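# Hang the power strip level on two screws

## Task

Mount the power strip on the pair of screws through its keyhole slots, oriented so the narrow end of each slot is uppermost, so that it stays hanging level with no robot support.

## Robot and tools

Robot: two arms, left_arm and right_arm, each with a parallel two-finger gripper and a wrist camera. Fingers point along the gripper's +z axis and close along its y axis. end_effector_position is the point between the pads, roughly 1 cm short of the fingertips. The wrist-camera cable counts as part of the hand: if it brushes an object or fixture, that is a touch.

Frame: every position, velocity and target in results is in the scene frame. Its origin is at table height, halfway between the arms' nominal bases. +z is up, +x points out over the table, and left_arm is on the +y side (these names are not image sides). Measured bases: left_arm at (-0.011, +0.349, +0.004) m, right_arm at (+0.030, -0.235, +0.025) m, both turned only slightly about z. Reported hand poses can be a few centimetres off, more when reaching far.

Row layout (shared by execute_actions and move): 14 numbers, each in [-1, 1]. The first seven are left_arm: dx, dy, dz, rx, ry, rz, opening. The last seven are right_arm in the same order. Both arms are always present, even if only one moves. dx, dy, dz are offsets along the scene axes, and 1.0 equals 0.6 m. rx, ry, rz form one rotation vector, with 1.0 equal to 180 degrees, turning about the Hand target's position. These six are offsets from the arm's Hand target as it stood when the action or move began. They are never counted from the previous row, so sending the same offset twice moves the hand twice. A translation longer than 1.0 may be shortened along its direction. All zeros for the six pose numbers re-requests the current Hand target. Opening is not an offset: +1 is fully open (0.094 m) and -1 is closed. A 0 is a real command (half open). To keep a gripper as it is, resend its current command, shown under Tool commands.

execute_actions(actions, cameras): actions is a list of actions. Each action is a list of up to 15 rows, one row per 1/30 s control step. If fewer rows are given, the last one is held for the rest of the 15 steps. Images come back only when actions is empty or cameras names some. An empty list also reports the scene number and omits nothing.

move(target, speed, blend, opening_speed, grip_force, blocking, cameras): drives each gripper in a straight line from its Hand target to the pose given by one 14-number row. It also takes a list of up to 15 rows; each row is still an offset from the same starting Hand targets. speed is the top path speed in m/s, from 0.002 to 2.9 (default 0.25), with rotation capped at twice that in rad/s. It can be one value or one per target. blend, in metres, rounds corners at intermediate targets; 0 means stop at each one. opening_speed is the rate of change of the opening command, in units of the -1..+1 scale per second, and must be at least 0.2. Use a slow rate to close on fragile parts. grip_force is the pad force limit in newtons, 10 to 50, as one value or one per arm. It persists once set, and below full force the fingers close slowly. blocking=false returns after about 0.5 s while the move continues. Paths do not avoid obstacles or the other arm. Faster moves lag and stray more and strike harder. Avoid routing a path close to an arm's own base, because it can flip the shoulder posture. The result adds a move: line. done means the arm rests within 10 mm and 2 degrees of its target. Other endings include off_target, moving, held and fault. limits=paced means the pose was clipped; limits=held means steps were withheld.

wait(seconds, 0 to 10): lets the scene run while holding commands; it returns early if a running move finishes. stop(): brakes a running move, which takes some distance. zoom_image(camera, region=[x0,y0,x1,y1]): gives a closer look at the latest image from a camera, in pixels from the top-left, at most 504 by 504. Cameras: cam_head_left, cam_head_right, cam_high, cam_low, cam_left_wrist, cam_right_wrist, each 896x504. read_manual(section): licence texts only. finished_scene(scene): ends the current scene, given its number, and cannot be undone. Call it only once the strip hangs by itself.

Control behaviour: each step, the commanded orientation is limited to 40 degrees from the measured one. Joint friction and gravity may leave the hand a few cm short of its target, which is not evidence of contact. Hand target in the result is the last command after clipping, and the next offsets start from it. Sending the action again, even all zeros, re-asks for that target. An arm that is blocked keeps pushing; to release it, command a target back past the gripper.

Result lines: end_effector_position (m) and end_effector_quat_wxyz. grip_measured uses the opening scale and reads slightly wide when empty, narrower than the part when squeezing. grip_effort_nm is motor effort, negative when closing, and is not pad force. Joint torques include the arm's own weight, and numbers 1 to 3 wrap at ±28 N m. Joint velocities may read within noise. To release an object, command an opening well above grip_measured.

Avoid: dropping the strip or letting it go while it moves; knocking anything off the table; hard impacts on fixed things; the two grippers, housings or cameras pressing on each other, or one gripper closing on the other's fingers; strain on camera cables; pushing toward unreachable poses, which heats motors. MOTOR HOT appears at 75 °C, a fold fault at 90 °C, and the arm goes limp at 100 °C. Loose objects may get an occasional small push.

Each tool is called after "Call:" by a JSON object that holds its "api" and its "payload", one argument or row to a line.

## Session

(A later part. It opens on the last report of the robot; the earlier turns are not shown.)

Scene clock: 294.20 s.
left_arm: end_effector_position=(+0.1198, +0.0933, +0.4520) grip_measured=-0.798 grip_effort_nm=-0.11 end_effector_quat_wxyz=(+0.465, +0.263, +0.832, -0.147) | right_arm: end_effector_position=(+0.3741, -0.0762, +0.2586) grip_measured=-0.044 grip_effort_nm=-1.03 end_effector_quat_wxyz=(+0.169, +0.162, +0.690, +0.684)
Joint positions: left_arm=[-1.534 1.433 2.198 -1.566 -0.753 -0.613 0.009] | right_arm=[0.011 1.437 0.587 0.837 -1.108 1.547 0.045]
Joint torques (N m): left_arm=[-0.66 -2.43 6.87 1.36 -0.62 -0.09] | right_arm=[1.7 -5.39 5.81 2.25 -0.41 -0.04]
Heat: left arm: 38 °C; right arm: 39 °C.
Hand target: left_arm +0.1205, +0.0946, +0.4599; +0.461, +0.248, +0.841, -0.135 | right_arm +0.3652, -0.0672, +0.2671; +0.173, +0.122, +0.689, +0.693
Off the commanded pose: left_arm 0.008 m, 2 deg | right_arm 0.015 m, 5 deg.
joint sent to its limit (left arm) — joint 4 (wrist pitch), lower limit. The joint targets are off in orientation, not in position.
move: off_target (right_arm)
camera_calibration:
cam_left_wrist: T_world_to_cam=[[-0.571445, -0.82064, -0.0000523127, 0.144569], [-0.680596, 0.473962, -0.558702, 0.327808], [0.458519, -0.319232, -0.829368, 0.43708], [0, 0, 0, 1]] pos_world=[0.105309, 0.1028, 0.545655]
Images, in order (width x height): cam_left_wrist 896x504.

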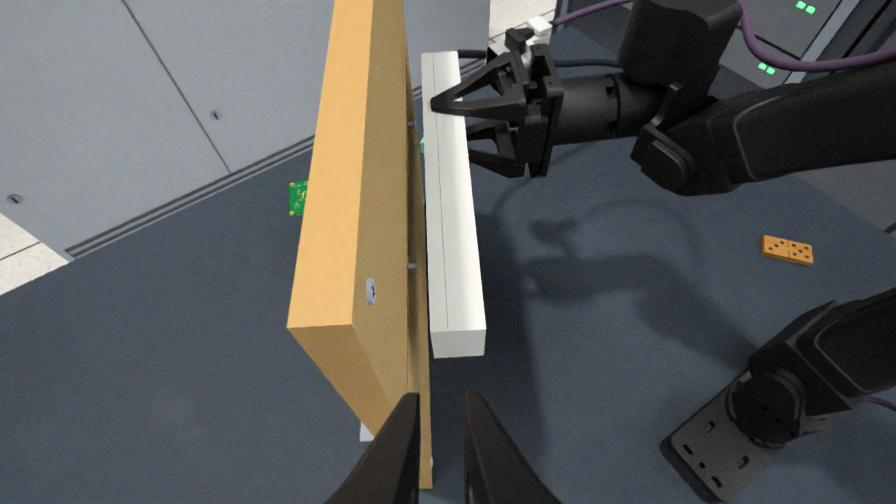

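Call:
{"api": "move", "payload": {
  "target": [0,0,0,0,0,0,-0.8, -0.0035,0.0078,0,0.0007,0.0015,0,-0.3],
  "speed": 0.06,
  "cameras": ["cam_left_wrist"]
}}

Call:
{"api": "zoom_image", "payload": {
  "camera": "cam_left_wrist",
  "region": [385, 40, 505, 145]
}}

Call:
{"api": "zoom_image", "payload": {
  "camera": "cam_left_wrist",
  "region": [385, 250, 505, 355]
}}

Scene clock: 296.30 s.
left_arm: end_effector_position=(+0.1198, +0.0933, +0.4520) grip_measured=-0.798 grip_effort_nm=-0.11 end_effector_quat_wxyz=(+0.465, +0.263, +0.832, -0.147) | right_arm: end_effector_position=(+0.3716, -0.0715, +0.2543) grip_measured=-0.044 grip_effort_nm=-1.03 end_effector_quat_wxyz=(+0.162, +0.167, +0.691, +0.684)
Joint positions: left_arm=[-1.534 1.433 2.198 -1.566 -0.753 -0.613 0.009] | right_arm=[0.027 1.437 0.575 0.837 -1.095 1.553 0.045]
Joint torques (N m): left_arm=[-0.66 -2.41 6.86 1.36 -0.62 -0.1] | right_arm=[1.88 -6.09 6.15 2.25 -0.3 -0.05]
Heat: left arm: 38 °C; right arm: 39 °C.
Hand target: left_arm +0.1205, +0.0946, +0.4599; +0.461, +0.248, +0.841, -0.135 | right_arm +0.3631, -0.0625, +0.2670; +0.171, +0.124, +0.689, +0.694
Off the commanded pose: left_arm 0.008 m, 2 deg | right_arm 0.018 m, 5 deg.
joint sent to its limit (left arm) — joint 4 (wrist pitch), lower limit. The joint targets are off in orientation, not in position.
move: off_target (right_arm)
camera_calibration:
cam_left_wrist: T_world_to_cam=[[-0.571445, -0.82064, -0.0000523127, 0.144569], [-0.680596, 0.473962, -0.558702, 0.327808], [0.458519, -0.319232, -0.829368, 0.43708], [0, 0, 0, 1]] pos_world=[0.105309, 0.1028, 0.545655]
Images, in order (width x height): cam_left_wrist 896x504.

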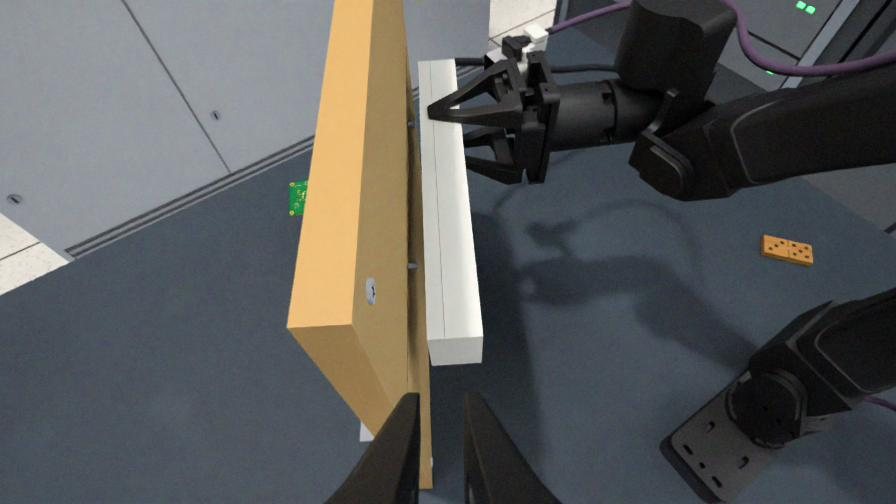

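Scaled by 4.200 from the camera's 896x504 image, which has a finer 1280x720 frame.

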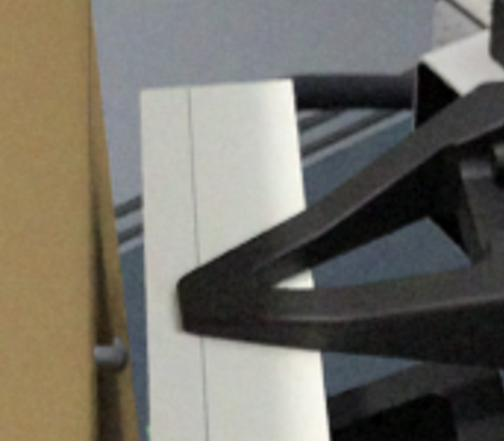

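Scaled by 4.200 from the camera's 896x504 image, which has a finer 1280x720 frame.

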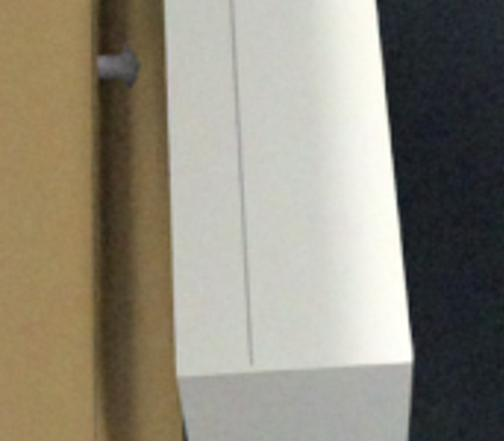

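Call:
{"api": "move", "payload": {
  "target": [
    [0,0,0,0,0,0,-0.8, -0.0174,-0.0284,-0.025,0,0,0,-0.3],
    [0,0,0,0,0,0,-0.8, 0.0153,0.0018,0.0405,0.0016,-0.0273,0.0017,-0.3]
  ],
  "speed": 0.06,
  "blend": [0,0],
  "cameras": ["cam_left_wrist"]
}}

Call:
{"api": "zoom_image", "payload": {
  "camera": "cam_left_wrist",
  "region": [385, 40, 505, 145]
}}

Call:
{"api": "zoom_image", "payload": {
  "camera": "cam_left_wrist",
  "region": [385, 250, 505, 355]
}}

Scene clock: 305.53 s.
left_arm: end_effector_position=(+0.1198, +0.0933, +0.4520) grip_measured=-0.798 grip_effort_nm=-0.11 end_effector_quat_wxyz=(+0.465, +0.263, +0.832, -0.147) | right_arm: end_effector_position=(+0.3721, -0.0691, +0.2681) grip_measured=-0.044 grip_effort_nm=-1.03 end_effector_quat_wxyz=(+0.176, +0.140, +0.686, +0.692)
Joint positions: left_arm=[-1.534 1.433 2.198 -1.566 -0.753 -0.613 0.009] | right_arm=[0.031 1.443 0.594 0.897 -1.109 1.565 0.045]
Joint torques (N m): left_arm=[-0.68 -2.43 6.86 1.36 -0.62 -0.1] | right_arm=[1.51 -5.24 9.74 2.16 -0.21 -0.04]
Heat: left arm: 38 °C; right arm: 39 °C.
Hand target: left_arm +0.1205, +0.0946, +0.4599; +0.461, +0.248, +0.841, -0.135 | right_arm +0.3722, -0.0614, +0.2914; +0.198, +0.092, +0.679, +0.700
Off the commanded pose: left_arm 0.008 m, 2 deg | right_arm 0.024 m, 6 deg.
joint sent to its limit (left arm) — joint 4 (wrist pitch), lower limit. The joint targets are off in orientation, not in position.
move: off_target (right_arm)
camera_calibration:
cam_left_wrist: T_world_to_cam=[[-0.571445, -0.82064, -0.0000523127, 0.144569], [-0.680596, 0.473962, -0.558702, 0.327808], [0.458519, -0.319232, -0.829368, 0.43708], [0, 0, 0, 1]] pos_world=[0.105309, 0.1028, 0.545655]
Images, in order (width x height): cam_left_wrist 896x504.

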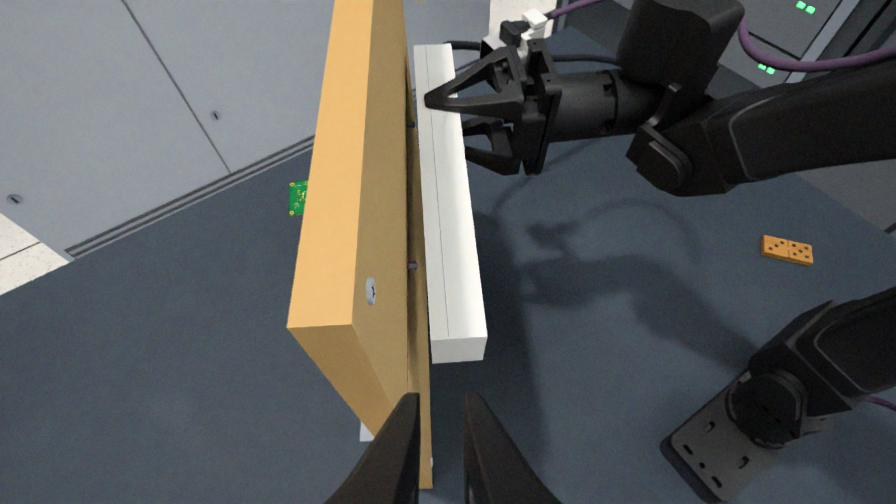

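Scaled by 4.200 from the camera's 896x504 image, which has a finer 1280x720 frame.

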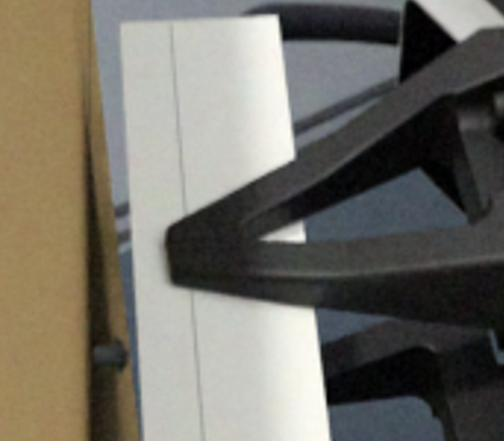

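Scaled by 4.200 from the camera's 896x504 image, which has a finer 1280x720 frame.

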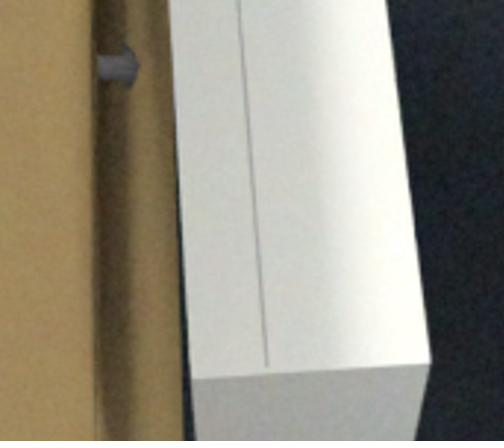

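Call:
{"api": "move", "payload": {
  "target": [
    [0,0,0,0,0,0,-0.8, -0.0326,-0.0303,-0.0657,-0.0016,0.0273,-0.0017,-0.3],
    [0,0,0,0,0,0,-0.8, 0.0043,-0.0035,-0.0168,-0.0016,0.0155,-0.0045,-0.3]
  ],
  "speed": 0.06,
  "blend": [0,0],
  "cameras": ["cam_left_wrist"]
}}

Call:
{"api": "zoom_image", "payload": {
  "camera": "cam_left_wrist",
  "region": [385, 40, 505, 145]
}}

Call:
{"api": "zoom_image", "payload": {
  "camera": "cam_left_wrist",
  "region": [385, 250, 505, 355]
}}

Scene clock: 310.43 s.
left_arm: end_effector_position=(+0.1198, +0.0933, +0.4520) grip_measured=-0.798 grip_effort_nm=-0.11 end_effector_quat_wxyz=(+0.465, +0.263, +0.832, -0.147) | right_arm: end_effector_position=(+0.3725, -0.0697, +0.2612) grip_measured=-0.044 grip_effort_nm=-1.03 end_effector_quat_wxyz=(+0.167, +0.151, +0.690, +0.688)
Joint positions: left_arm=[-1.534 1.433 2.198 -1.566 -0.753 -0.613 0.009] | right_arm=[0.03 1.443 0.591 0.857 -1.107 1.553 0.045]
Joint torques (N m): left_arm=[-0.68 -2.43 6.87 1.35 -0.61 -0.1] | right_arm=[1.43 -5.03 9.65 2.01 -0.16 -0.07]
Heat: left arm: 38 °C; right arm: 39 °C.
Hand target: left_arm +0.1205, +0.0946, +0.4599; +0.461, +0.248, +0.841, -0.135 | right_arm +0.3748, -0.0635, +0.2814; +0.187, +0.114, +0.685, +0.695
Off the commanded pose: left_arm 0.008 m, 2 deg | right_arm 0.021 m, 5 deg.
joint sent to its limit (left arm) — joint 4 (wrist pitch), lower limit. The joint targets are off in orientation, not in position.
move: off_target (right_arm)
camera_calibration:
cam_left_wrist: T_world_to_cam=[[-0.571445, -0.82064, -0.0000523127, 0.144569], [-0.680596, 0.473962, -0.558702, 0.327808], [0.458519, -0.319232, -0.829368, 0.43708], [0, 0, 0, 1]] pos_world=[0.105309, 0.1028, 0.545655]
Images, in order (width x height): cam_left_wrist 896x504.

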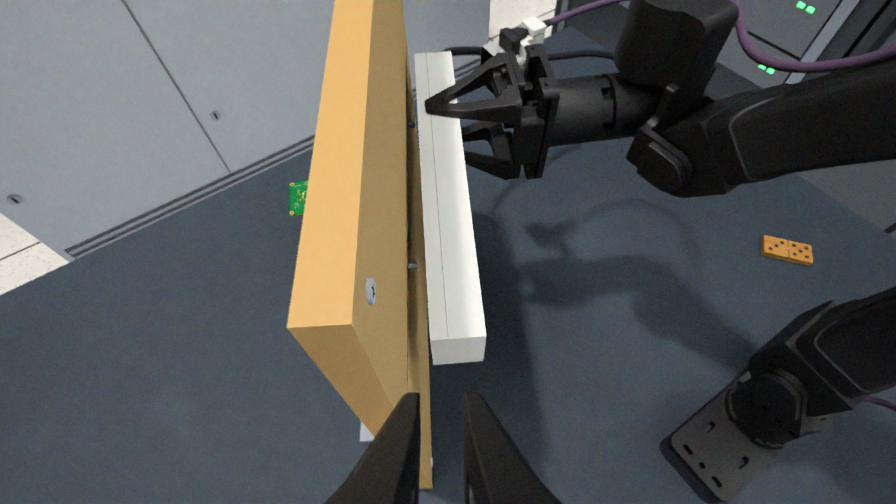

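Scaled by 4.200 from the camera's 896x504 image, which has a finer 1280x720 frame.

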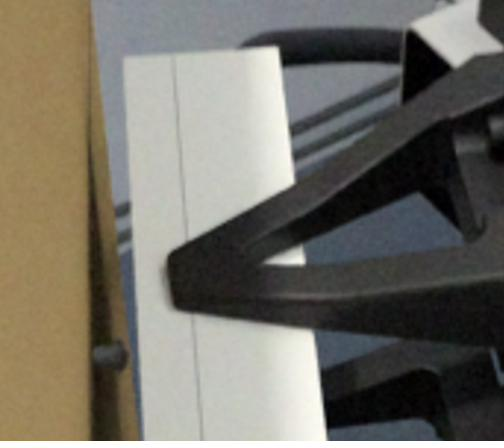

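Scaled by 4.200 from the camera's 896x504 image, which has a finer 1280x720 frame.

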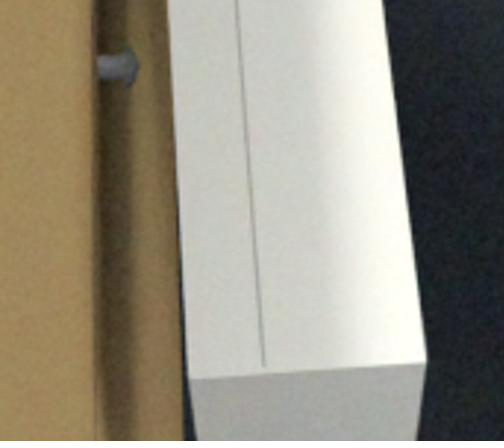

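Call:
{"api": "move", "payload": {
  "target": [
    [0,0,0,0,0,0,-0.8, -0.0135,-0.0439,-0.0523,0,0.0117,0.0035,-0.3],
    [0,0,0,0,0,0,-0.8, -0.0131,0.0047,-0.0082,0.0011,0.01,-0.008,-0.3]
  ],
  "speed": 0.06,
  "blend": [0,0],
  "cameras": ["cam_left_wrist"]
}}

Call:
{"api": "zoom_image", "payload": {
  "camera": "cam_left_wrist",
  "region": [385, 40, 505, 145]
}}

Call:
{"api": "zoom_image", "payload": {
  "camera": "cam_left_wrist",
  "region": [385, 250, 505, 355]
}}

Scene clock: 315.23 s.
left_arm: end_effector_position=(+0.1198, +0.0933, +0.4520) grip_measured=-0.798 grip_effort_nm=-0.11 end_effector_quat_wxyz=(+0.465, +0.263, +0.832, -0.147) | right_arm: end_effector_position=(+0.3716, -0.0674, +0.2473) grip_measured=-0.044 grip_effort_nm=-1.03 end_effector_quat_wxyz=(+0.157, +0.183, +0.692, +0.681)
Joint positions: left_arm=[-1.534 1.433 2.198 -1.566 -0.753 -0.613 0.009] | right_arm=[0.049 1.435 0.559 0.827 -1.056 1.56 0.045]
Joint torques (N m): left_arm=[-0.68 -2.41 6.87 1.36 -0.62 -0.1] | right_arm=[1.52 -8.51 8.43 2.07 -0.24 -0.11]
Heat: left arm: 38 °C; right arm: 39 °C.
Hand target: left_arm +0.1205, +0.0946, +0.4599; +0.461, +0.248, +0.841, -0.135 | right_arm +0.3669, -0.0607, +0.2765; +0.185, +0.134, +0.685, +0.692
Off the commanded pose: left_arm 0.008 m, 2 deg | right_arm 0.030 m, 7 deg.
joint sent to its limit (left arm) — joint 4 (wrist pitch), lower limit. The joint targets are off in orientation, not in position.
move: off_target (right_arm)
camera_calibration:
cam_left_wrist: T_world_to_cam=[[-0.571445, -0.82064, -0.0000523127, 0.144569], [-0.680596, 0.473962, -0.558702, 0.327808], [0.458519, -0.319232, -0.829368, 0.43708], [0, 0, 0, 1]] pos_world=[0.105309, 0.1028, 0.545655]
Images, in order (width x height): cam_left_wrist 896x504.

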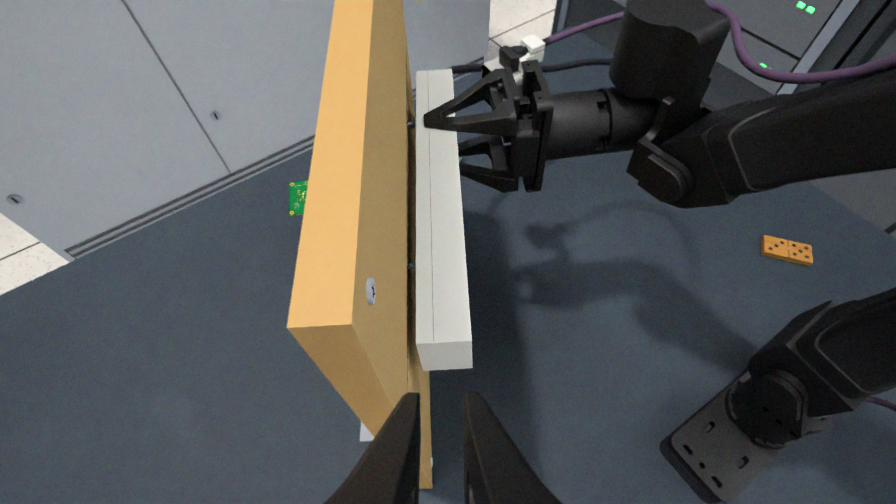

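Scaled by 4.200 from the camera's 896x504 image, which has a finer 1280x720 frame.

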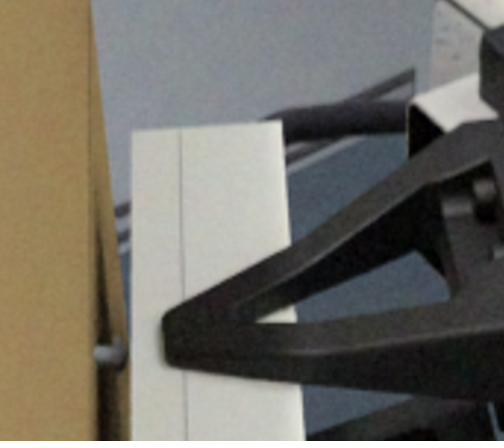

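Scaled by 4.200 from the camera's 896x504 image, which has a finer 1280x720 frame.

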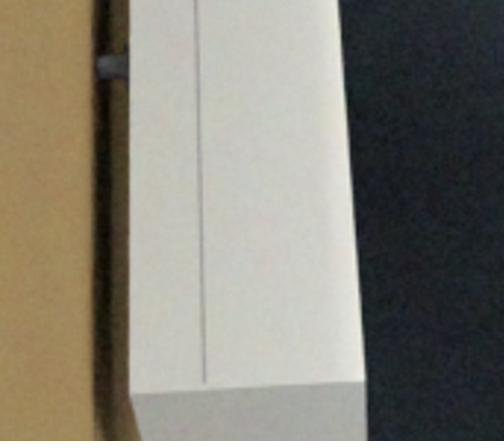

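Call:
{"api": "move", "payload": {
  "target": [0,0,0,0,0,0,-0.8, 0.002,-0.008,0.025,0,-0.0083,0.003,-0.3],
  "speed": 0.06,
  "cameras": ["cam_left_wrist"]
}}

Scene clock: 319.40 s.
left_arm: end_effector_position=(+0.1198, +0.0933, +0.4520) grip_measured=-0.798 grip_effort_nm=-0.11 end_effector_quat_wxyz=(+0.465, +0.263, +0.832, -0.147) | right_arm: end_effector_position=(+0.3728, -0.0696, +0.2560) grip_measured=-0.044 grip_effort_nm=-1.03 end_effector_quat_wxyz=(+0.159, +0.181, +0.691, +0.681)
Joint positions: left_arm=[-1.534 1.433 2.198 -1.566 -0.753 -0.613 0.009] | right_arm=[0.04 1.417 0.58 0.794 -1.064 1.56 0.045]
Joint torques (N m): left_arm=[-0.68 -2.41 6.87 1.36 -0.62 -0.1] | right_arm=[0.47 -8.51 9.84 2.12 -0.41 -0.15]
Heat: left arm: 38 °C; right arm: 39 °C.
Hand target: left_arm +0.1205, +0.0946, +0.4599; +0.461, +0.248, +0.841, -0.135 | right_arm +0.3681, -0.0654, +0.2914; +0.190, +0.121, +0.683, +0.694
Off the commanded pose: left_arm 0.008 m, 2 deg | right_arm 0.036 m, 8 deg.
joint sent to its limit (left arm) — joint 4 (wrist pitch), lower limit. The joint targets are off in orientation, not in position.
move: off_target (right_arm)
camera_calibration:
cam_left_wrist: T_world_to_cam=[[-0.571445, -0.82064, -0.0000523127, 0.144569], [-0.680596, 0.473962, -0.558702, 0.327808], [0.458519, -0.319232, -0.829368, 0.43708], [0, 0, 0, 1]] pos_world=[0.105309, 0.1028, 0.545655]
Images, in order (width x height): cam_left_wrist 896x504.

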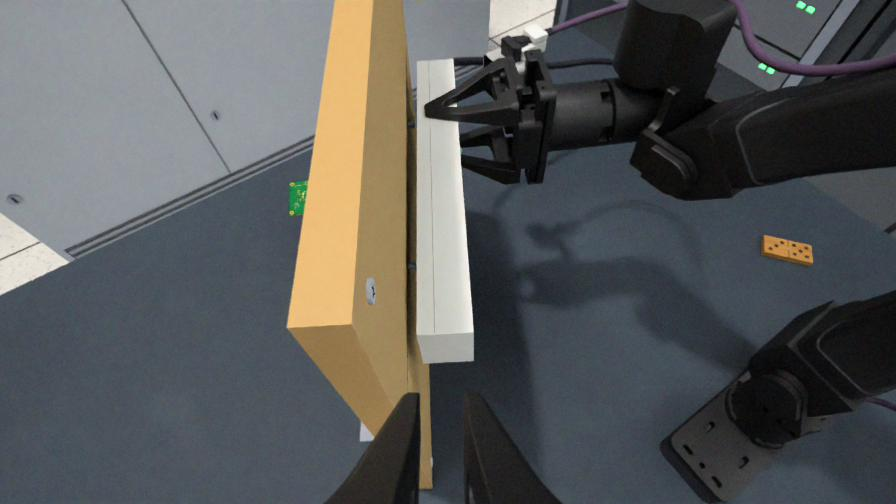

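Call:
{"api": "move", "payload": {
  "target": [0,0,0,0,0,0,-0.8, 0.0057,-0.0035,0.003,0,-0.0194,0.0083,-0.3],
  "speed": 0.06,
  "cameras": ["cam_left_wrist"]
}}

Scene clock: 321.13 s.
left_arm: end_effector_position=(+0.1198, +0.0933, +0.4520) grip_measured=-0.798 grip_effort_nm=-0.11 end_effector_quat_wxyz=(+0.465, +0.263, +0.832, -0.147) | right_arm: end_effector_position=(+0.3734, -0.0734, +0.2631) grip_measured=-0.044 grip_effort_nm=-1.03 end_effector_quat_wxyz=(+0.172, +0.158, +0.689, +0.686)
Joint positions: left_arm=[-1.534 1.433 2.198 -1.566 -0.753 -0.613 0.009] | right_arm=[0.021 1.428 0.59 0.839 -1.099 1.552 0.045]
Joint torques (N m): left_arm=[-0.65 -2.41 6.87 1.36 -0.62 -0.1] | right_arm=[0.44 -5.29 9.94 2.52 -0.46 -0.08]
Heat: left arm: 38 °C; right arm: 39 °C.
Hand target: left_arm +0.1205, +0.0946, +0.4599; +0.461, +0.248, +0.841, -0.135 | right_arm +0.3716, -0.0676, +0.2932; +0.202, +0.091, +0.679, +0.700
Off the commanded pose: left_arm 0.008 m, 2 deg | right_arm 0.031 m, 9 deg.
joint sent to its limit (left arm) — joint 4 (wrist pitch), lower limit. The joint targets are off in orientation, not in position.
move: off_target (right_arm)
camera_calibration:
cam_left_wrist: T_world_to_cam=[[-0.571445, -0.82064, -0.0000523127, 0.144569], [-0.680596, 0.473962, -0.558702, 0.327808], [0.458519, -0.319232, -0.829368, 0.43708], [0, 0, 0, 1]] pos_world=[0.105309, 0.1028, 0.545655]
Images, in order (width x height): cam_left_wrist 896x504.

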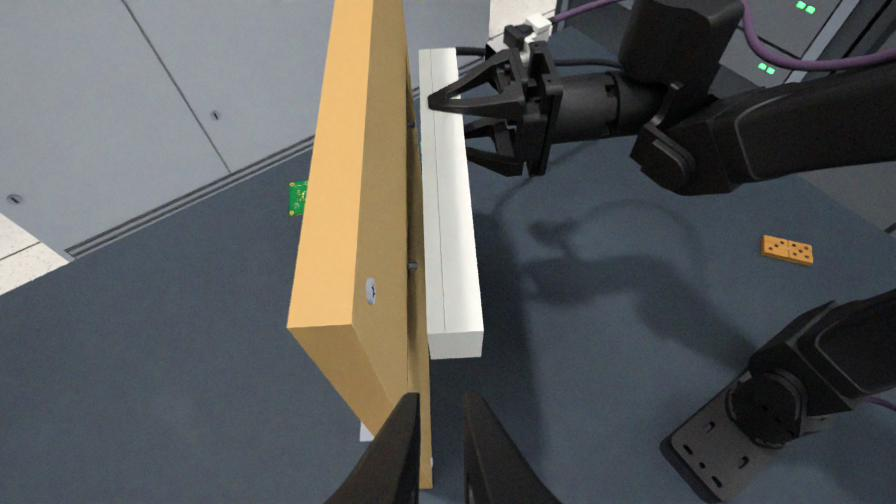

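Call:
{"api": "move", "payload": {
  "target": [0,0,0,0,0,0,-0.8, 0.0029,0,-0.0079,0,0.0047,0.0005,-0.3],
  "speed": 0.06,
  "cameras": ["cam_left_wrist"]
}}

Call:
{"api": "zoom_image", "payload": {
  "camera": "cam_left_wrist",
  "region": [385, 40, 505, 145]
}}

Call:
{"api": "zoom_image", "payload": {
  "camera": "cam_left_wrist",
  "region": [385, 250, 505, 355]
}}

Scene clock: 323.80 s.
left_arm: end_effector_position=(+0.1198, +0.0933, +0.4520) grip_measured=-0.798 grip_effort_nm=-0.11 end_effector_quat_wxyz=(+0.465, +0.263, +0.832, -0.147) | right_arm: end_effector_position=(+0.3743, -0.0729, +0.2594) grip_measured=-0.044 grip_effort_nm=-1.03 end_effector_quat_wxyz=(+0.168, +0.159, +0.690, +0.686)
Joint positions: left_arm=[-1.534 1.433 2.198 -1.566 -0.753 -0.613 0.009] | right_arm=[0.021 1.443 0.59 0.847 -1.104 1.552 0.045]
Joint torques (N m): left_arm=[-0.68 -2.43 6.87 1.36 -0.62 -0.1] | right_arm=[0.39 -5.37 9.89 2.46 -0.44 -0.06]
Heat: left arm: 38 °C; right arm: 39 °C.
Hand target: left_arm +0.1205, +0.0946, +0.4599; +0.461, +0.248, +0.841, -0.135 | right_arm +0.3733, -0.0676, +0.2885; +0.197, +0.096, +0.680, +0.700
Off the commanded pose: left_arm 0.008 m, 2 deg | right_arm 0.030 m, 8 deg.
joint sent to its limit (left arm) — joint 4 (wrist pitch), lower limit. The joint targets are off in orientation, not in position.
move: off_target (right_arm)
camera_calibration:
cam_left_wrist: T_world_to_cam=[[-0.571445, -0.82064, -0.0000523127, 0.144569], [-0.680596, 0.473962, -0.558702, 0.327808], [0.458519, -0.319232, -0.829368, 0.43708], [0, 0, 0, 1]] pos_world=[0.105309, 0.1028, 0.545655]
Images, in order (width x height): cam_left_wrist 896x504.

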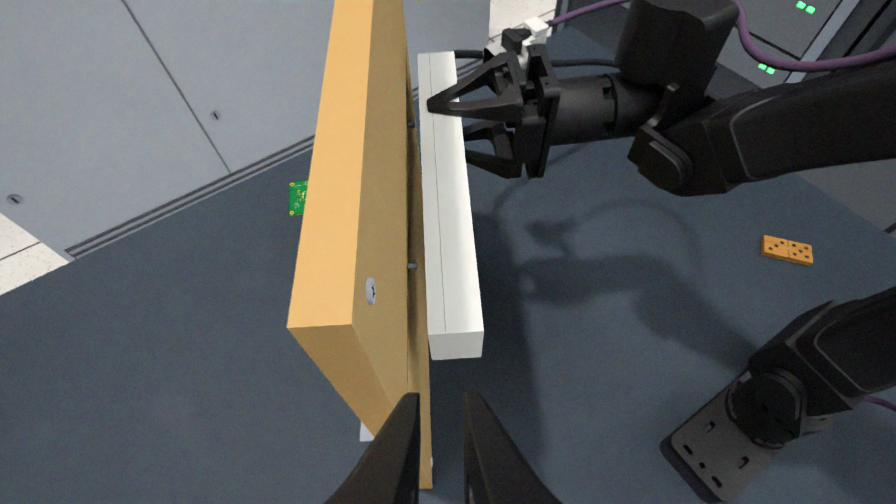

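Scaled by 4.200 from the camera's 896x504 image, which has a finer 1280x720 frame.

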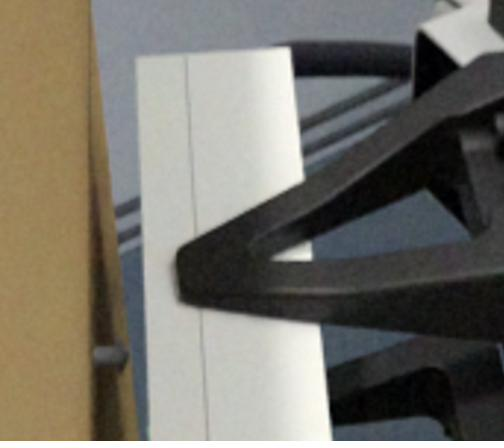

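Scaled by 4.200 from the camera's 896x504 image, which has a finer 1280x720 frame.

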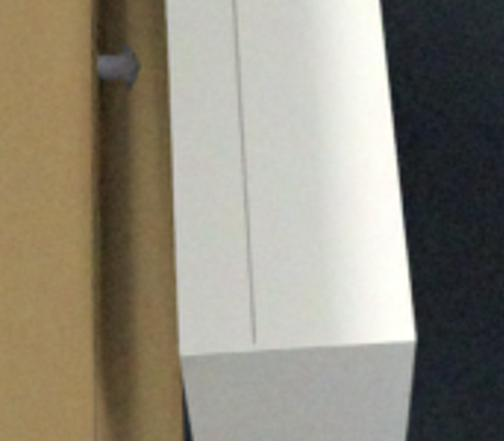

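Call:
{"api": "move", "payload": {
  "target": [0,0,0,0,0,0,-0.8, 0,0.015,0,0,0,0,-0.3],
  "speed": 0.05,
  "cameras": ["cam_left_wrist"]
}}

Scene clock: 327.27 s.
left_arm: end_effector_position=(+0.1198, +0.0933, +0.4520) grip_measured=-0.798 grip_effort_nm=-0.11 end_effector_quat_wxyz=(+0.465, +0.263, +0.832, -0.147) | right_arm: end_effector_position=(+0.3733, -0.0674, +0.2594) grip_measured=-0.044 grip_effort_nm=-1.03 end_effector_quat_wxyz=(+0.166, +0.157, +0.690, +0.686)
Joint positions: left_arm=[-1.534 1.433 2.198 -1.566 -0.753 -0.613 0.009] | right_arm=[0.04 1.443 0.59 0.847 -1.09 1.553 0.045]
Joint torques (N m): left_arm=[-0.66 -2.4 6.86 1.36 -0.62 -0.09] | right_arm=[1.47 -5.48 9.94 2.47 -0.28 -0.05]
Heat: left arm: 38 °C; right arm: 39 °C.
Hand target: left_arm +0.1205, +0.0946, +0.4599; +0.461, +0.248, +0.841, -0.135 | right_arm +0.3732, -0.0585, +0.2885; +0.196, +0.096, +0.680, +0.700
Off the commanded pose: left_arm 0.008 m, 2 deg | right_arm 0.030 m, 8 deg.
joint sent to its limit (left arm) — joint 4 (wrist pitch), lower limit. The joint targets are off in orientation, not in position.
move: off_target (right_arm)
camera_calibration:
cam_left_wrist: T_world_to_cam=[[-0.571445, -0.82064, -0.0000523127, 0.144569], [-0.680596, 0.473962, -0.558702, 0.327808], [0.458519, -0.319232, -0.829368, 0.43708], [0, 0, 0, 1]] pos_world=[0.105309, 0.1028, 0.545655]
Images, in order (width x height): cam_left_wrist 896x504.

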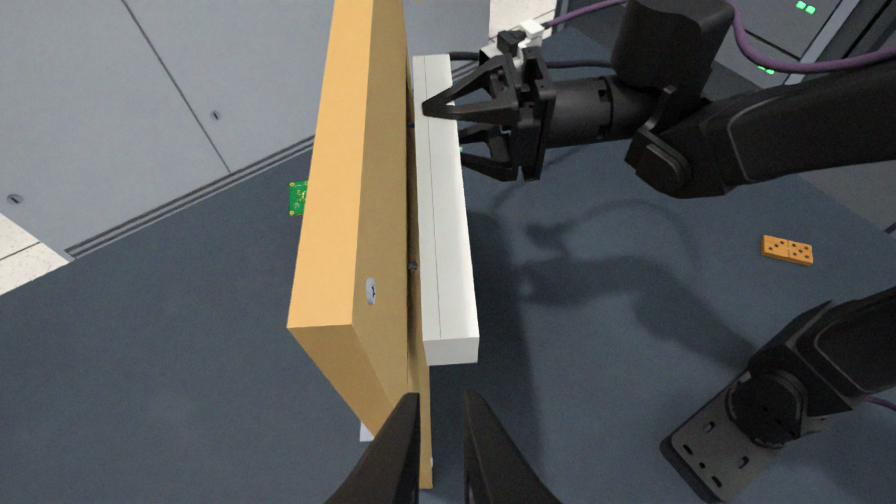

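Call:
{"api": "move", "payload": {
  "target": [0,0,0,0,0,0,-0.8, 0.0067,0,-0.002,0,0.0017,-0.0017,-0.3],
  "speed": 0.05,
  "cameras": ["cam_left_wrist"]
}}

Call:
{"api": "zoom_image", "payload": {
  "camera": "cam_left_wrist",
  "region": [385, 40, 505, 145]
}}

Call:
{"api": "zoom_image", "payload": {
  "camera": "cam_left_wrist",
  "region": [385, 250, 505, 355]
}}

Scene clock: 329.10 s.
left_arm: end_effector_position=(+0.1198, +0.0933, +0.4520) grip_measured=-0.798 grip_effort_nm=-0.11 end_effector_quat_wxyz=(+0.465, +0.263, +0.832, -0.147) | right_arm: end_effector_position=(+0.3767, -0.0676, +0.2581) grip_measured=-0.044 grip_effort_nm=-1.03 end_effector_quat_wxyz=(+0.165, +0.160, +0.691, +0.686)
Joint positions: left_arm=[-1.534 1.433 2.198 -1.566 -0.753 -0.613 0.009] | right_arm=[0.04 1.457 0.599 0.847 -1.086 1.553 0.045]
Joint torques (N m): left_arm=[-0.66 -2.41 6.84 1.36 -0.62 -0.1] | right_arm=[1.81 -5.56 9.95 2.48 -0.22 -0.07]
Heat: left arm: 38 °C; right arm: 39 °C.
Hand target: left_arm +0.1205, +0.0946, +0.4599; +0.461, +0.248, +0.841, -0.135 | right_arm +0.3772, -0.0585, +0.2872; +0.196, +0.100, +0.681, +0.699
Off the commanded pose: left_arm 0.008 m, 2 deg | right_arm 0.031 m, 8 deg.
joint sent to its limit (left arm) — joint 4 (wrist pitch), lower limit. The joint targets are off in orientation, not in position.
move: off_target (right_arm)
camera_calibration:
cam_left_wrist: T_world_to_cam=[[-0.571445, -0.82064, -0.0000523127, 0.144569], [-0.680596, 0.473962, -0.558702, 0.327808], [0.458519, -0.319232, -0.829368, 0.43708], [0, 0, 0, 1]] pos_world=[0.105309, 0.1028, 0.545655]
Images, in order (width x height): cam_left_wrist 896x504.

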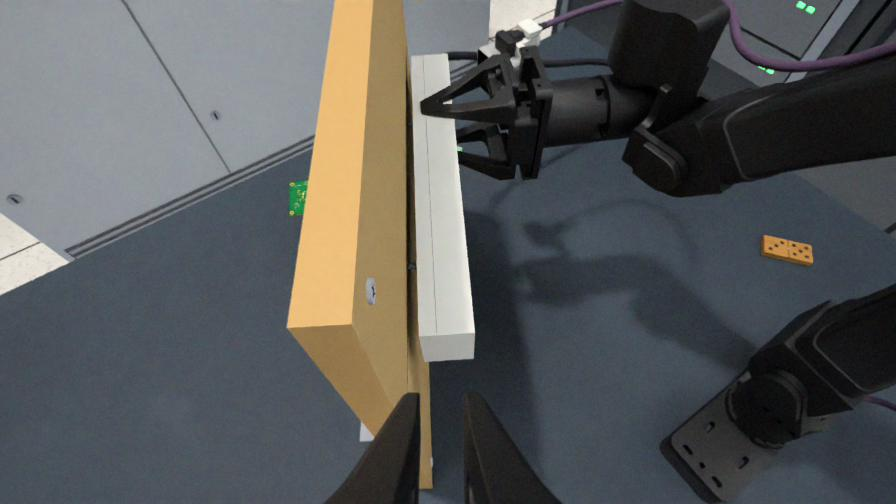

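Scaled by 4.200 from the camera's 896x504 image, which has a finer 1280x720 frame.

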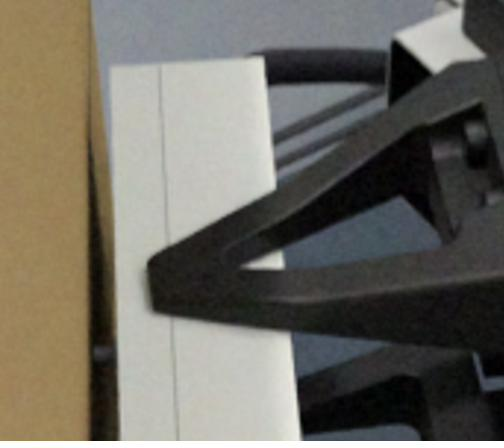

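Scaled by 4.200 from the camera's 896x504 image, which has a finer 1280x720 frame.

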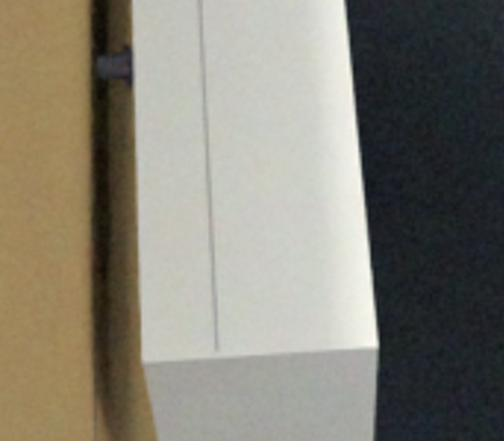

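Call:
{"api": "move", "payload": {
  "target": [0,0,0,0,0,0,-0.8, 0.0052,0.0085,0,0,0,0,-0.3],
  "speed": 0.03,
  "cameras": ["cam_left_wrist"]
}}

Call:
{"api": "zoom_image", "payload": {
  "camera": "cam_left_wrist",
  "region": [385, 40, 505, 145]
}}

Call:
{"api": "zoom_image", "payload": {
  "camera": "cam_left_wrist",
  "region": [385, 250, 505, 355]
}}

Scene clock: 332.57 s.
left_arm: end_effector_position=(+0.1198, +0.0933, +0.4520) grip_measured=-0.798 grip_effort_nm=-0.11 end_effector_quat_wxyz=(+0.465, +0.263, +0.832, -0.147) | right_arm: end_effector_position=(+0.3773, -0.0661, +0.2580) grip_measured=-0.044 grip_effort_nm=-1.03 end_effector_quat_wxyz=(+0.166, +0.160, +0.690, +0.686)
Joint positions: left_arm=[-1.534 1.433 2.198 -1.566 -0.753 -0.613 0.009] | right_arm=[0.046 1.459 0.6 0.85 -1.079 1.553 0.045]
Joint torques (N m): left_arm=[-0.65 -2.43 6.87 1.36 -0.62 -0.1] | right_arm=[2.78 -4.67 11 2.45 -0.19 -0.11]
Heat: left arm: 38 °C; right arm: 40 °C.
Hand target: left_arm +0.1205, +0.0946, +0.4599; +0.461, +0.248, +0.841, -0.135 | right_arm +0.3805, -0.0535, +0.2873; +0.197, +0.100, +0.681, +0.699
Off the commanded pose: left_arm 0.008 m, 2 deg | right_arm 0.032 m, 8 deg.
joint sent to its limit (left arm) — joint 4 (wrist pitch), lower limit. The joint targets are off in orientation, not in position.
move: off_target (right_arm)
camera_calibration:
cam_left_wrist: T_world_to_cam=[[-0.571445, -0.82064, -0.0000523127, 0.144569], [-0.680596, 0.473962, -0.558702, 0.327808], [0.458519, -0.319232, -0.829368, 0.43708], [0, 0, 0, 1]] pos_world=[0.105309, 0.1028, 0.545655]
Images, in order (width x height): cam_left_wrist 896x504.

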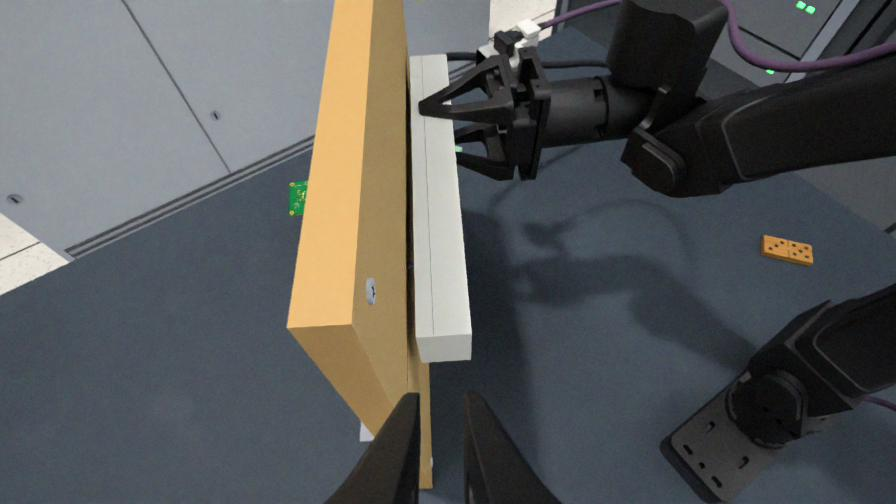

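Scaled by 4.200 from the camera's 896x504 image, which has a finer 1280x720 frame.

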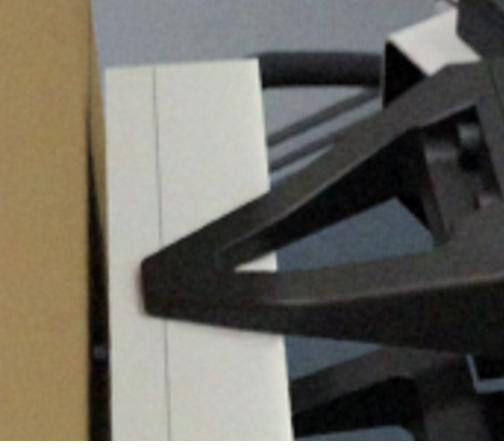

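Scaled by 4.200 from the camera's 896x504 image, which has a finer 1280x720 frame.

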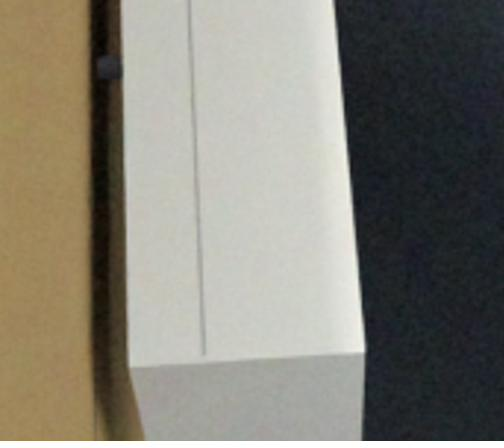

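Call:
{"api": "move", "payload": {
  "target": [0,0,0,0,0,0,-0.8, 0.0017,0.0028,0.0037,0,-0.0016,0,-0.3],
  "speed": 0.03,
  "cameras": ["cam_left_wrist"]
}}

Call:
{"api": "zoom_image", "payload": {
  "camera": "cam_left_wrist",
  "region": [385, 40, 505, 145]
}}

Call:
{"api": "zoom_image", "payload": {
  "camera": "cam_left_wrist",
  "region": [385, 250, 505, 355]
}}

Scene clock: 337.07 s.
left_arm: end_effector_position=(+0.1198, +0.0933, +0.4520) grip_measured=-0.798 grip_effort_nm=-0.11 end_effector_quat_wxyz=(+0.465, +0.263, +0.832, -0.147) | right_arm: end_effector_position=(+0.3774, -0.0661, +0.2581) grip_measured=-0.044 grip_effort_nm=-1.03 end_effector_quat_wxyz=(+0.166, +0.160, +0.690, +0.686)
Joint positions: left_arm=[-1.534 1.433 2.198 -1.566 -0.753 -0.613 0.009] | right_arm=[0.046 1.459 0.6 0.85 -1.079 1.553 0.045]
Joint torques (N m): left_arm=[-0.66 -2.41 6.86 1.36 -0.62 -0.1] | right_arm=[3.19 -4.62 11.36 2.43 -0.1 -0.09]
Heat: left arm: 38 °C; right arm: 40 °C.
Hand target: left_arm +0.1205, +0.0946, +0.4599; +0.461, +0.248, +0.841, -0.135 | right_arm +0.3815, -0.0518, +0.2895; +0.198, +0.098, +0.680, +0.699
Off the commanded pose: left_arm 0.008 m, 2 deg | right_arm 0.035 m, 8 deg.
joint sent to its limit (left arm) — joint 4 (wrist pitch), lower limit. The joint targets are off in orientation, not in position.
move: off_target (right_arm)
camera_calibration:
cam_left_wrist: T_world_to_cam=[[-0.571445, -0.82064, -0.0000523127, 0.144569], [-0.680596, 0.473962, -0.558702, 0.327808], [0.458519, -0.319232, -0.829368, 0.43708], [0, 0, 0, 1]] pos_world=[0.105309, 0.1028, 0.545655]
Images, in order (width x height): cam_left_wrist 896x504.

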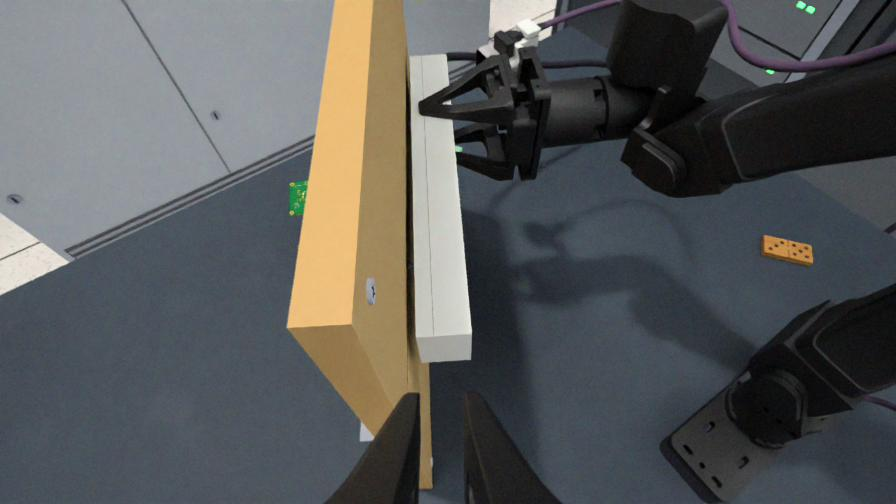

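Scaled by 4.200 from the camera's 896x504 image, which has a finer 1280x720 frame.

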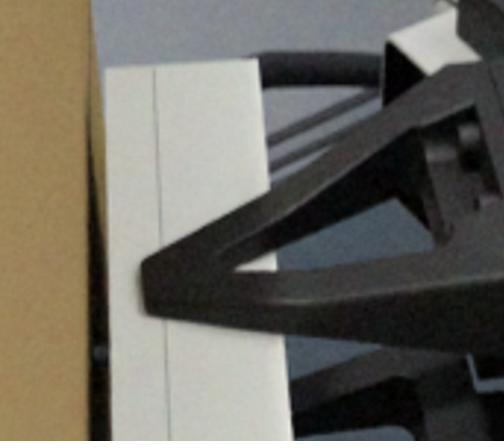

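Scaled by 4.200 from the camera's 896x504 image, which has a finer 1280x720 frame.

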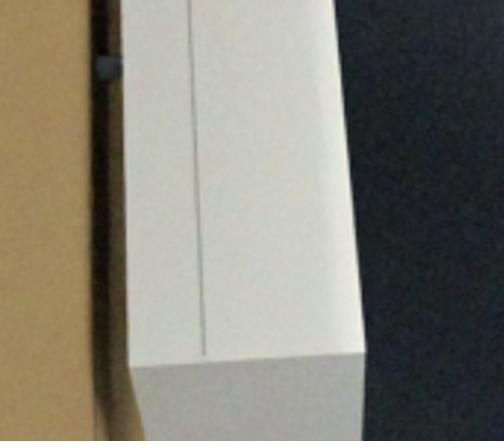

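Call:
{"api": "move", "payload": {
  "target": [0,0,0,0,0,0,-0.8, 0.0012,0,-0.0033,0,0.0019,0,-0.3],
  "speed": 0.03,
  "cameras": []
}}

Scene clock: 338.60 s.
left_arm: end_effector_position=(+0.1198, +0.0933, +0.4520) grip_measured=-0.798 grip_effort_nm=-0.11 end_effector_quat_wxyz=(+0.465, +0.263, +0.832, -0.147) | right_arm: end_effector_position=(+0.3775, -0.0660, +0.2580) grip_measured=-0.044 grip_effort_nm=-1.03 end_effector_quat_wxyz=(+0.166, +0.159, +0.690, +0.686)
Joint positions: left_arm=[-1.534 1.433 2.198 -1.566 -0.753 -0.613 0.009] | right_arm=[0.046 1.461 0.6 0.853 -1.08 1.553 0.045]
Joint torques (N m): left_arm=[-0.66 -2.41 6.86 1.36 -0.62 -0.09] | right_arm=[3.21 -4.37 11.07 2.38 -0.08 -0.01]
Heat: left arm: 38 °C; right arm: 40 °C.
Hand target: left_arm +0.1205, +0.0946, +0.4599; +0.461, +0.248, +0.841, -0.135 | right_arm +0.3822, -0.0518, +0.2876; +0.196, +0.100, +0.681, +0.699
Off the commanded pose: left_arm 0.008 m, 2 deg | right_arm 0.033 m, 8 deg.
joint sent to its limit (left arm) — joint 4 (wrist pitch), lower limit. The joint targets are off in orientation, not in position.
move: off_target (right_arm)
No camera images: "cameras" was empty.

Call:
{"api": "move", "payload": {
  "target": [0,0,0,0,0,0,-0.8, 0.004,0,0.0102,0,-0.0054,0,-0.3],
  "speed": 0.03,
  "cameras": []
}}

Scene clock: 341.40 s.
left_arm: end_effector_position=(+0.1198, +0.0933, +0.4520) grip_measured=-0.798 grip_effort_nm=-0.11 end_effector_quat_wxyz=(+0.465, +0.263, +0.832, -0.147) | right_arm: end_effector_position=(+0.3776, -0.0660, +0.2583) grip_measured=-0.044 grip_effort_nm=-1.03 end_effector_quat_wxyz=(+0.165, +0.157, +0.691, +0.686)
Joint positions: left_arm=[-1.534 1.433 2.198 -1.566 -0.753 -0.613 0.009] | right_arm=[0.045 1.464 0.604 0.853 -1.086 1.553 0.045]
Joint torques (N m): left_arm=[-0.68 -2.41 6.87 1.36 -0.62 -0.09] | right_arm=[3.12 -4.97 12.4 2.37 -0.06 -0.11]
Heat: left arm: 38 °C; right arm: 40 °C.
Hand target: left_arm +0.1205, +0.0946, +0.4599; +0.461, +0.248, +0.841, -0.135 | right_arm +0.3846, -0.0518, +0.2937; +0.202, +0.094, +0.679, +0.700
Off the commanded pose: left_arm 0.008 m, 2 deg | right_arm 0.039 m, 9 deg.
joint sent to its limit (left arm) — joint 4 (wrist pitch), lower limit. The joint targets are off in orientation, not in position.
move: off_target (right_arm)
No camera images: "cameras" was empty.

Call:
{"api": "move", "payload": {
  "target": [0,0,0,0,0,0,-0.8, 0.002,0,-0.0185,0,0.0095,0,-0.3],
  "speed": 0.04,
  "cameras": ["cam_left_wrist"]
}}

Call:
{"api": "zoom_image", "payload": {
  "camera": "cam_left_wrist",
  "region": [385, 40, 505, 145]
}}

Call:
{"api": "zoom_image", "payload": {
  "camera": "cam_left_wrist",
  "region": [385, 250, 505, 355]
}}

Scene clock: 343.07 s.
left_arm: end_effector_position=(+0.1198, +0.0933, +0.4520) grip_measured=-0.798 grip_effort_nm=-0.11 end_effector_quat_wxyz=(+0.465, +0.263, +0.832, -0.147) | right_arm: end_effector_position=(+0.3776, -0.0658, +0.2575) grip_measured=-0.044 grip_effort_nm=-1.03 end_effector_quat_wxyz=(+0.163, +0.151, +0.690, +0.689)
Joint positions: left_arm=[-1.534 1.433 2.198 -1.566 -0.753 -0.613 0.009] | right_arm=[0.042 1.479 0.605 0.876 -1.101 1.557 0.045]
Joint torques (N m): left_arm=[-0.66 -2.41 6.87 1.36 -0.62 -0.09] | right_arm=[3.36 -3.96 11.43 2.23 0.09 -0.11]
Heat: left arm: 38 °C; right arm: 40 °C.
Hand target: left_arm +0.1205, +0.0946, +0.4599; +0.461, +0.248, +0.841, -0.135 | right_arm +0.3858, -0.0519, +0.2825; +0.192, +0.105, +0.682, +0.698
Off the commanded pose: left_arm 0.008 m, 2 deg | right_arm 0.030 m, 7 deg.
joint sent to its limit (left arm) — joint 4 (wrist pitch), lower limit. The joint targets are off in orientation, not in position.
move: off_target (right_arm)
camera_calibration:
cam_left_wrist: T_world_to_cam=[[-0.571445, -0.82064, -0.0000523127, 0.144569], [-0.680596, 0.473962, -0.558702, 0.327808], [0.458519, -0.319232, -0.829368, 0.43708], [0, 0, 0, 1]] pos_world=[0.105309, 0.1028, 0.545655]
Images, in order (width x height): cam_left_wrist 896x504.

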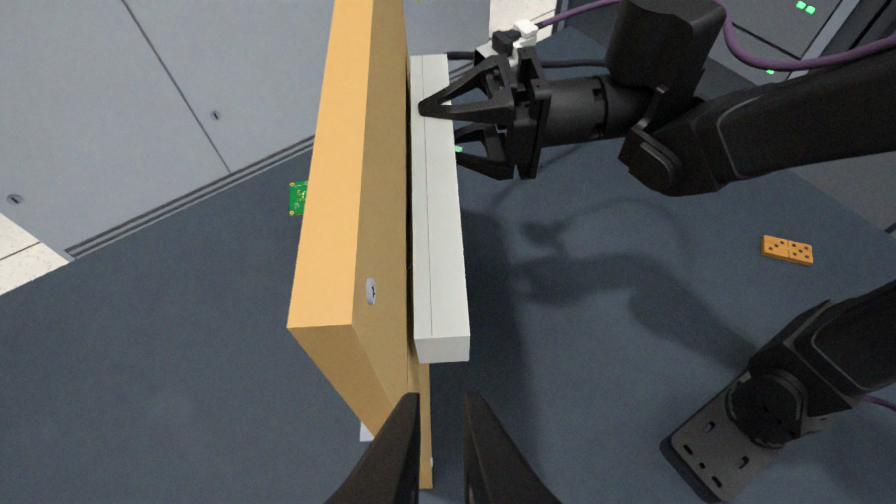

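Scaled by 4.200 from the camera's 896x504 image, which has a finer 1280x720 frame.

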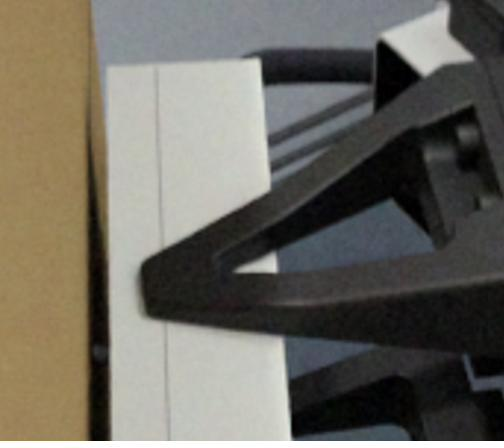

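Scaled by 4.200 from the camera's 896x504 image, which has a finer 1280x720 frame.

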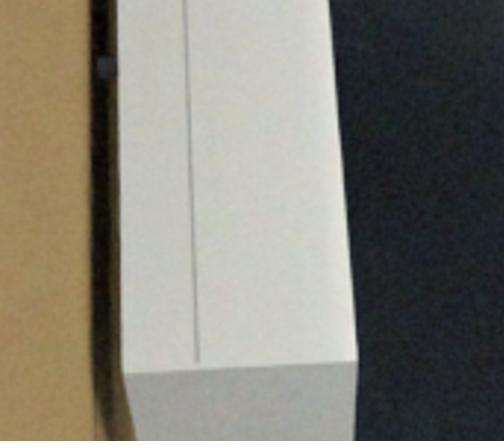

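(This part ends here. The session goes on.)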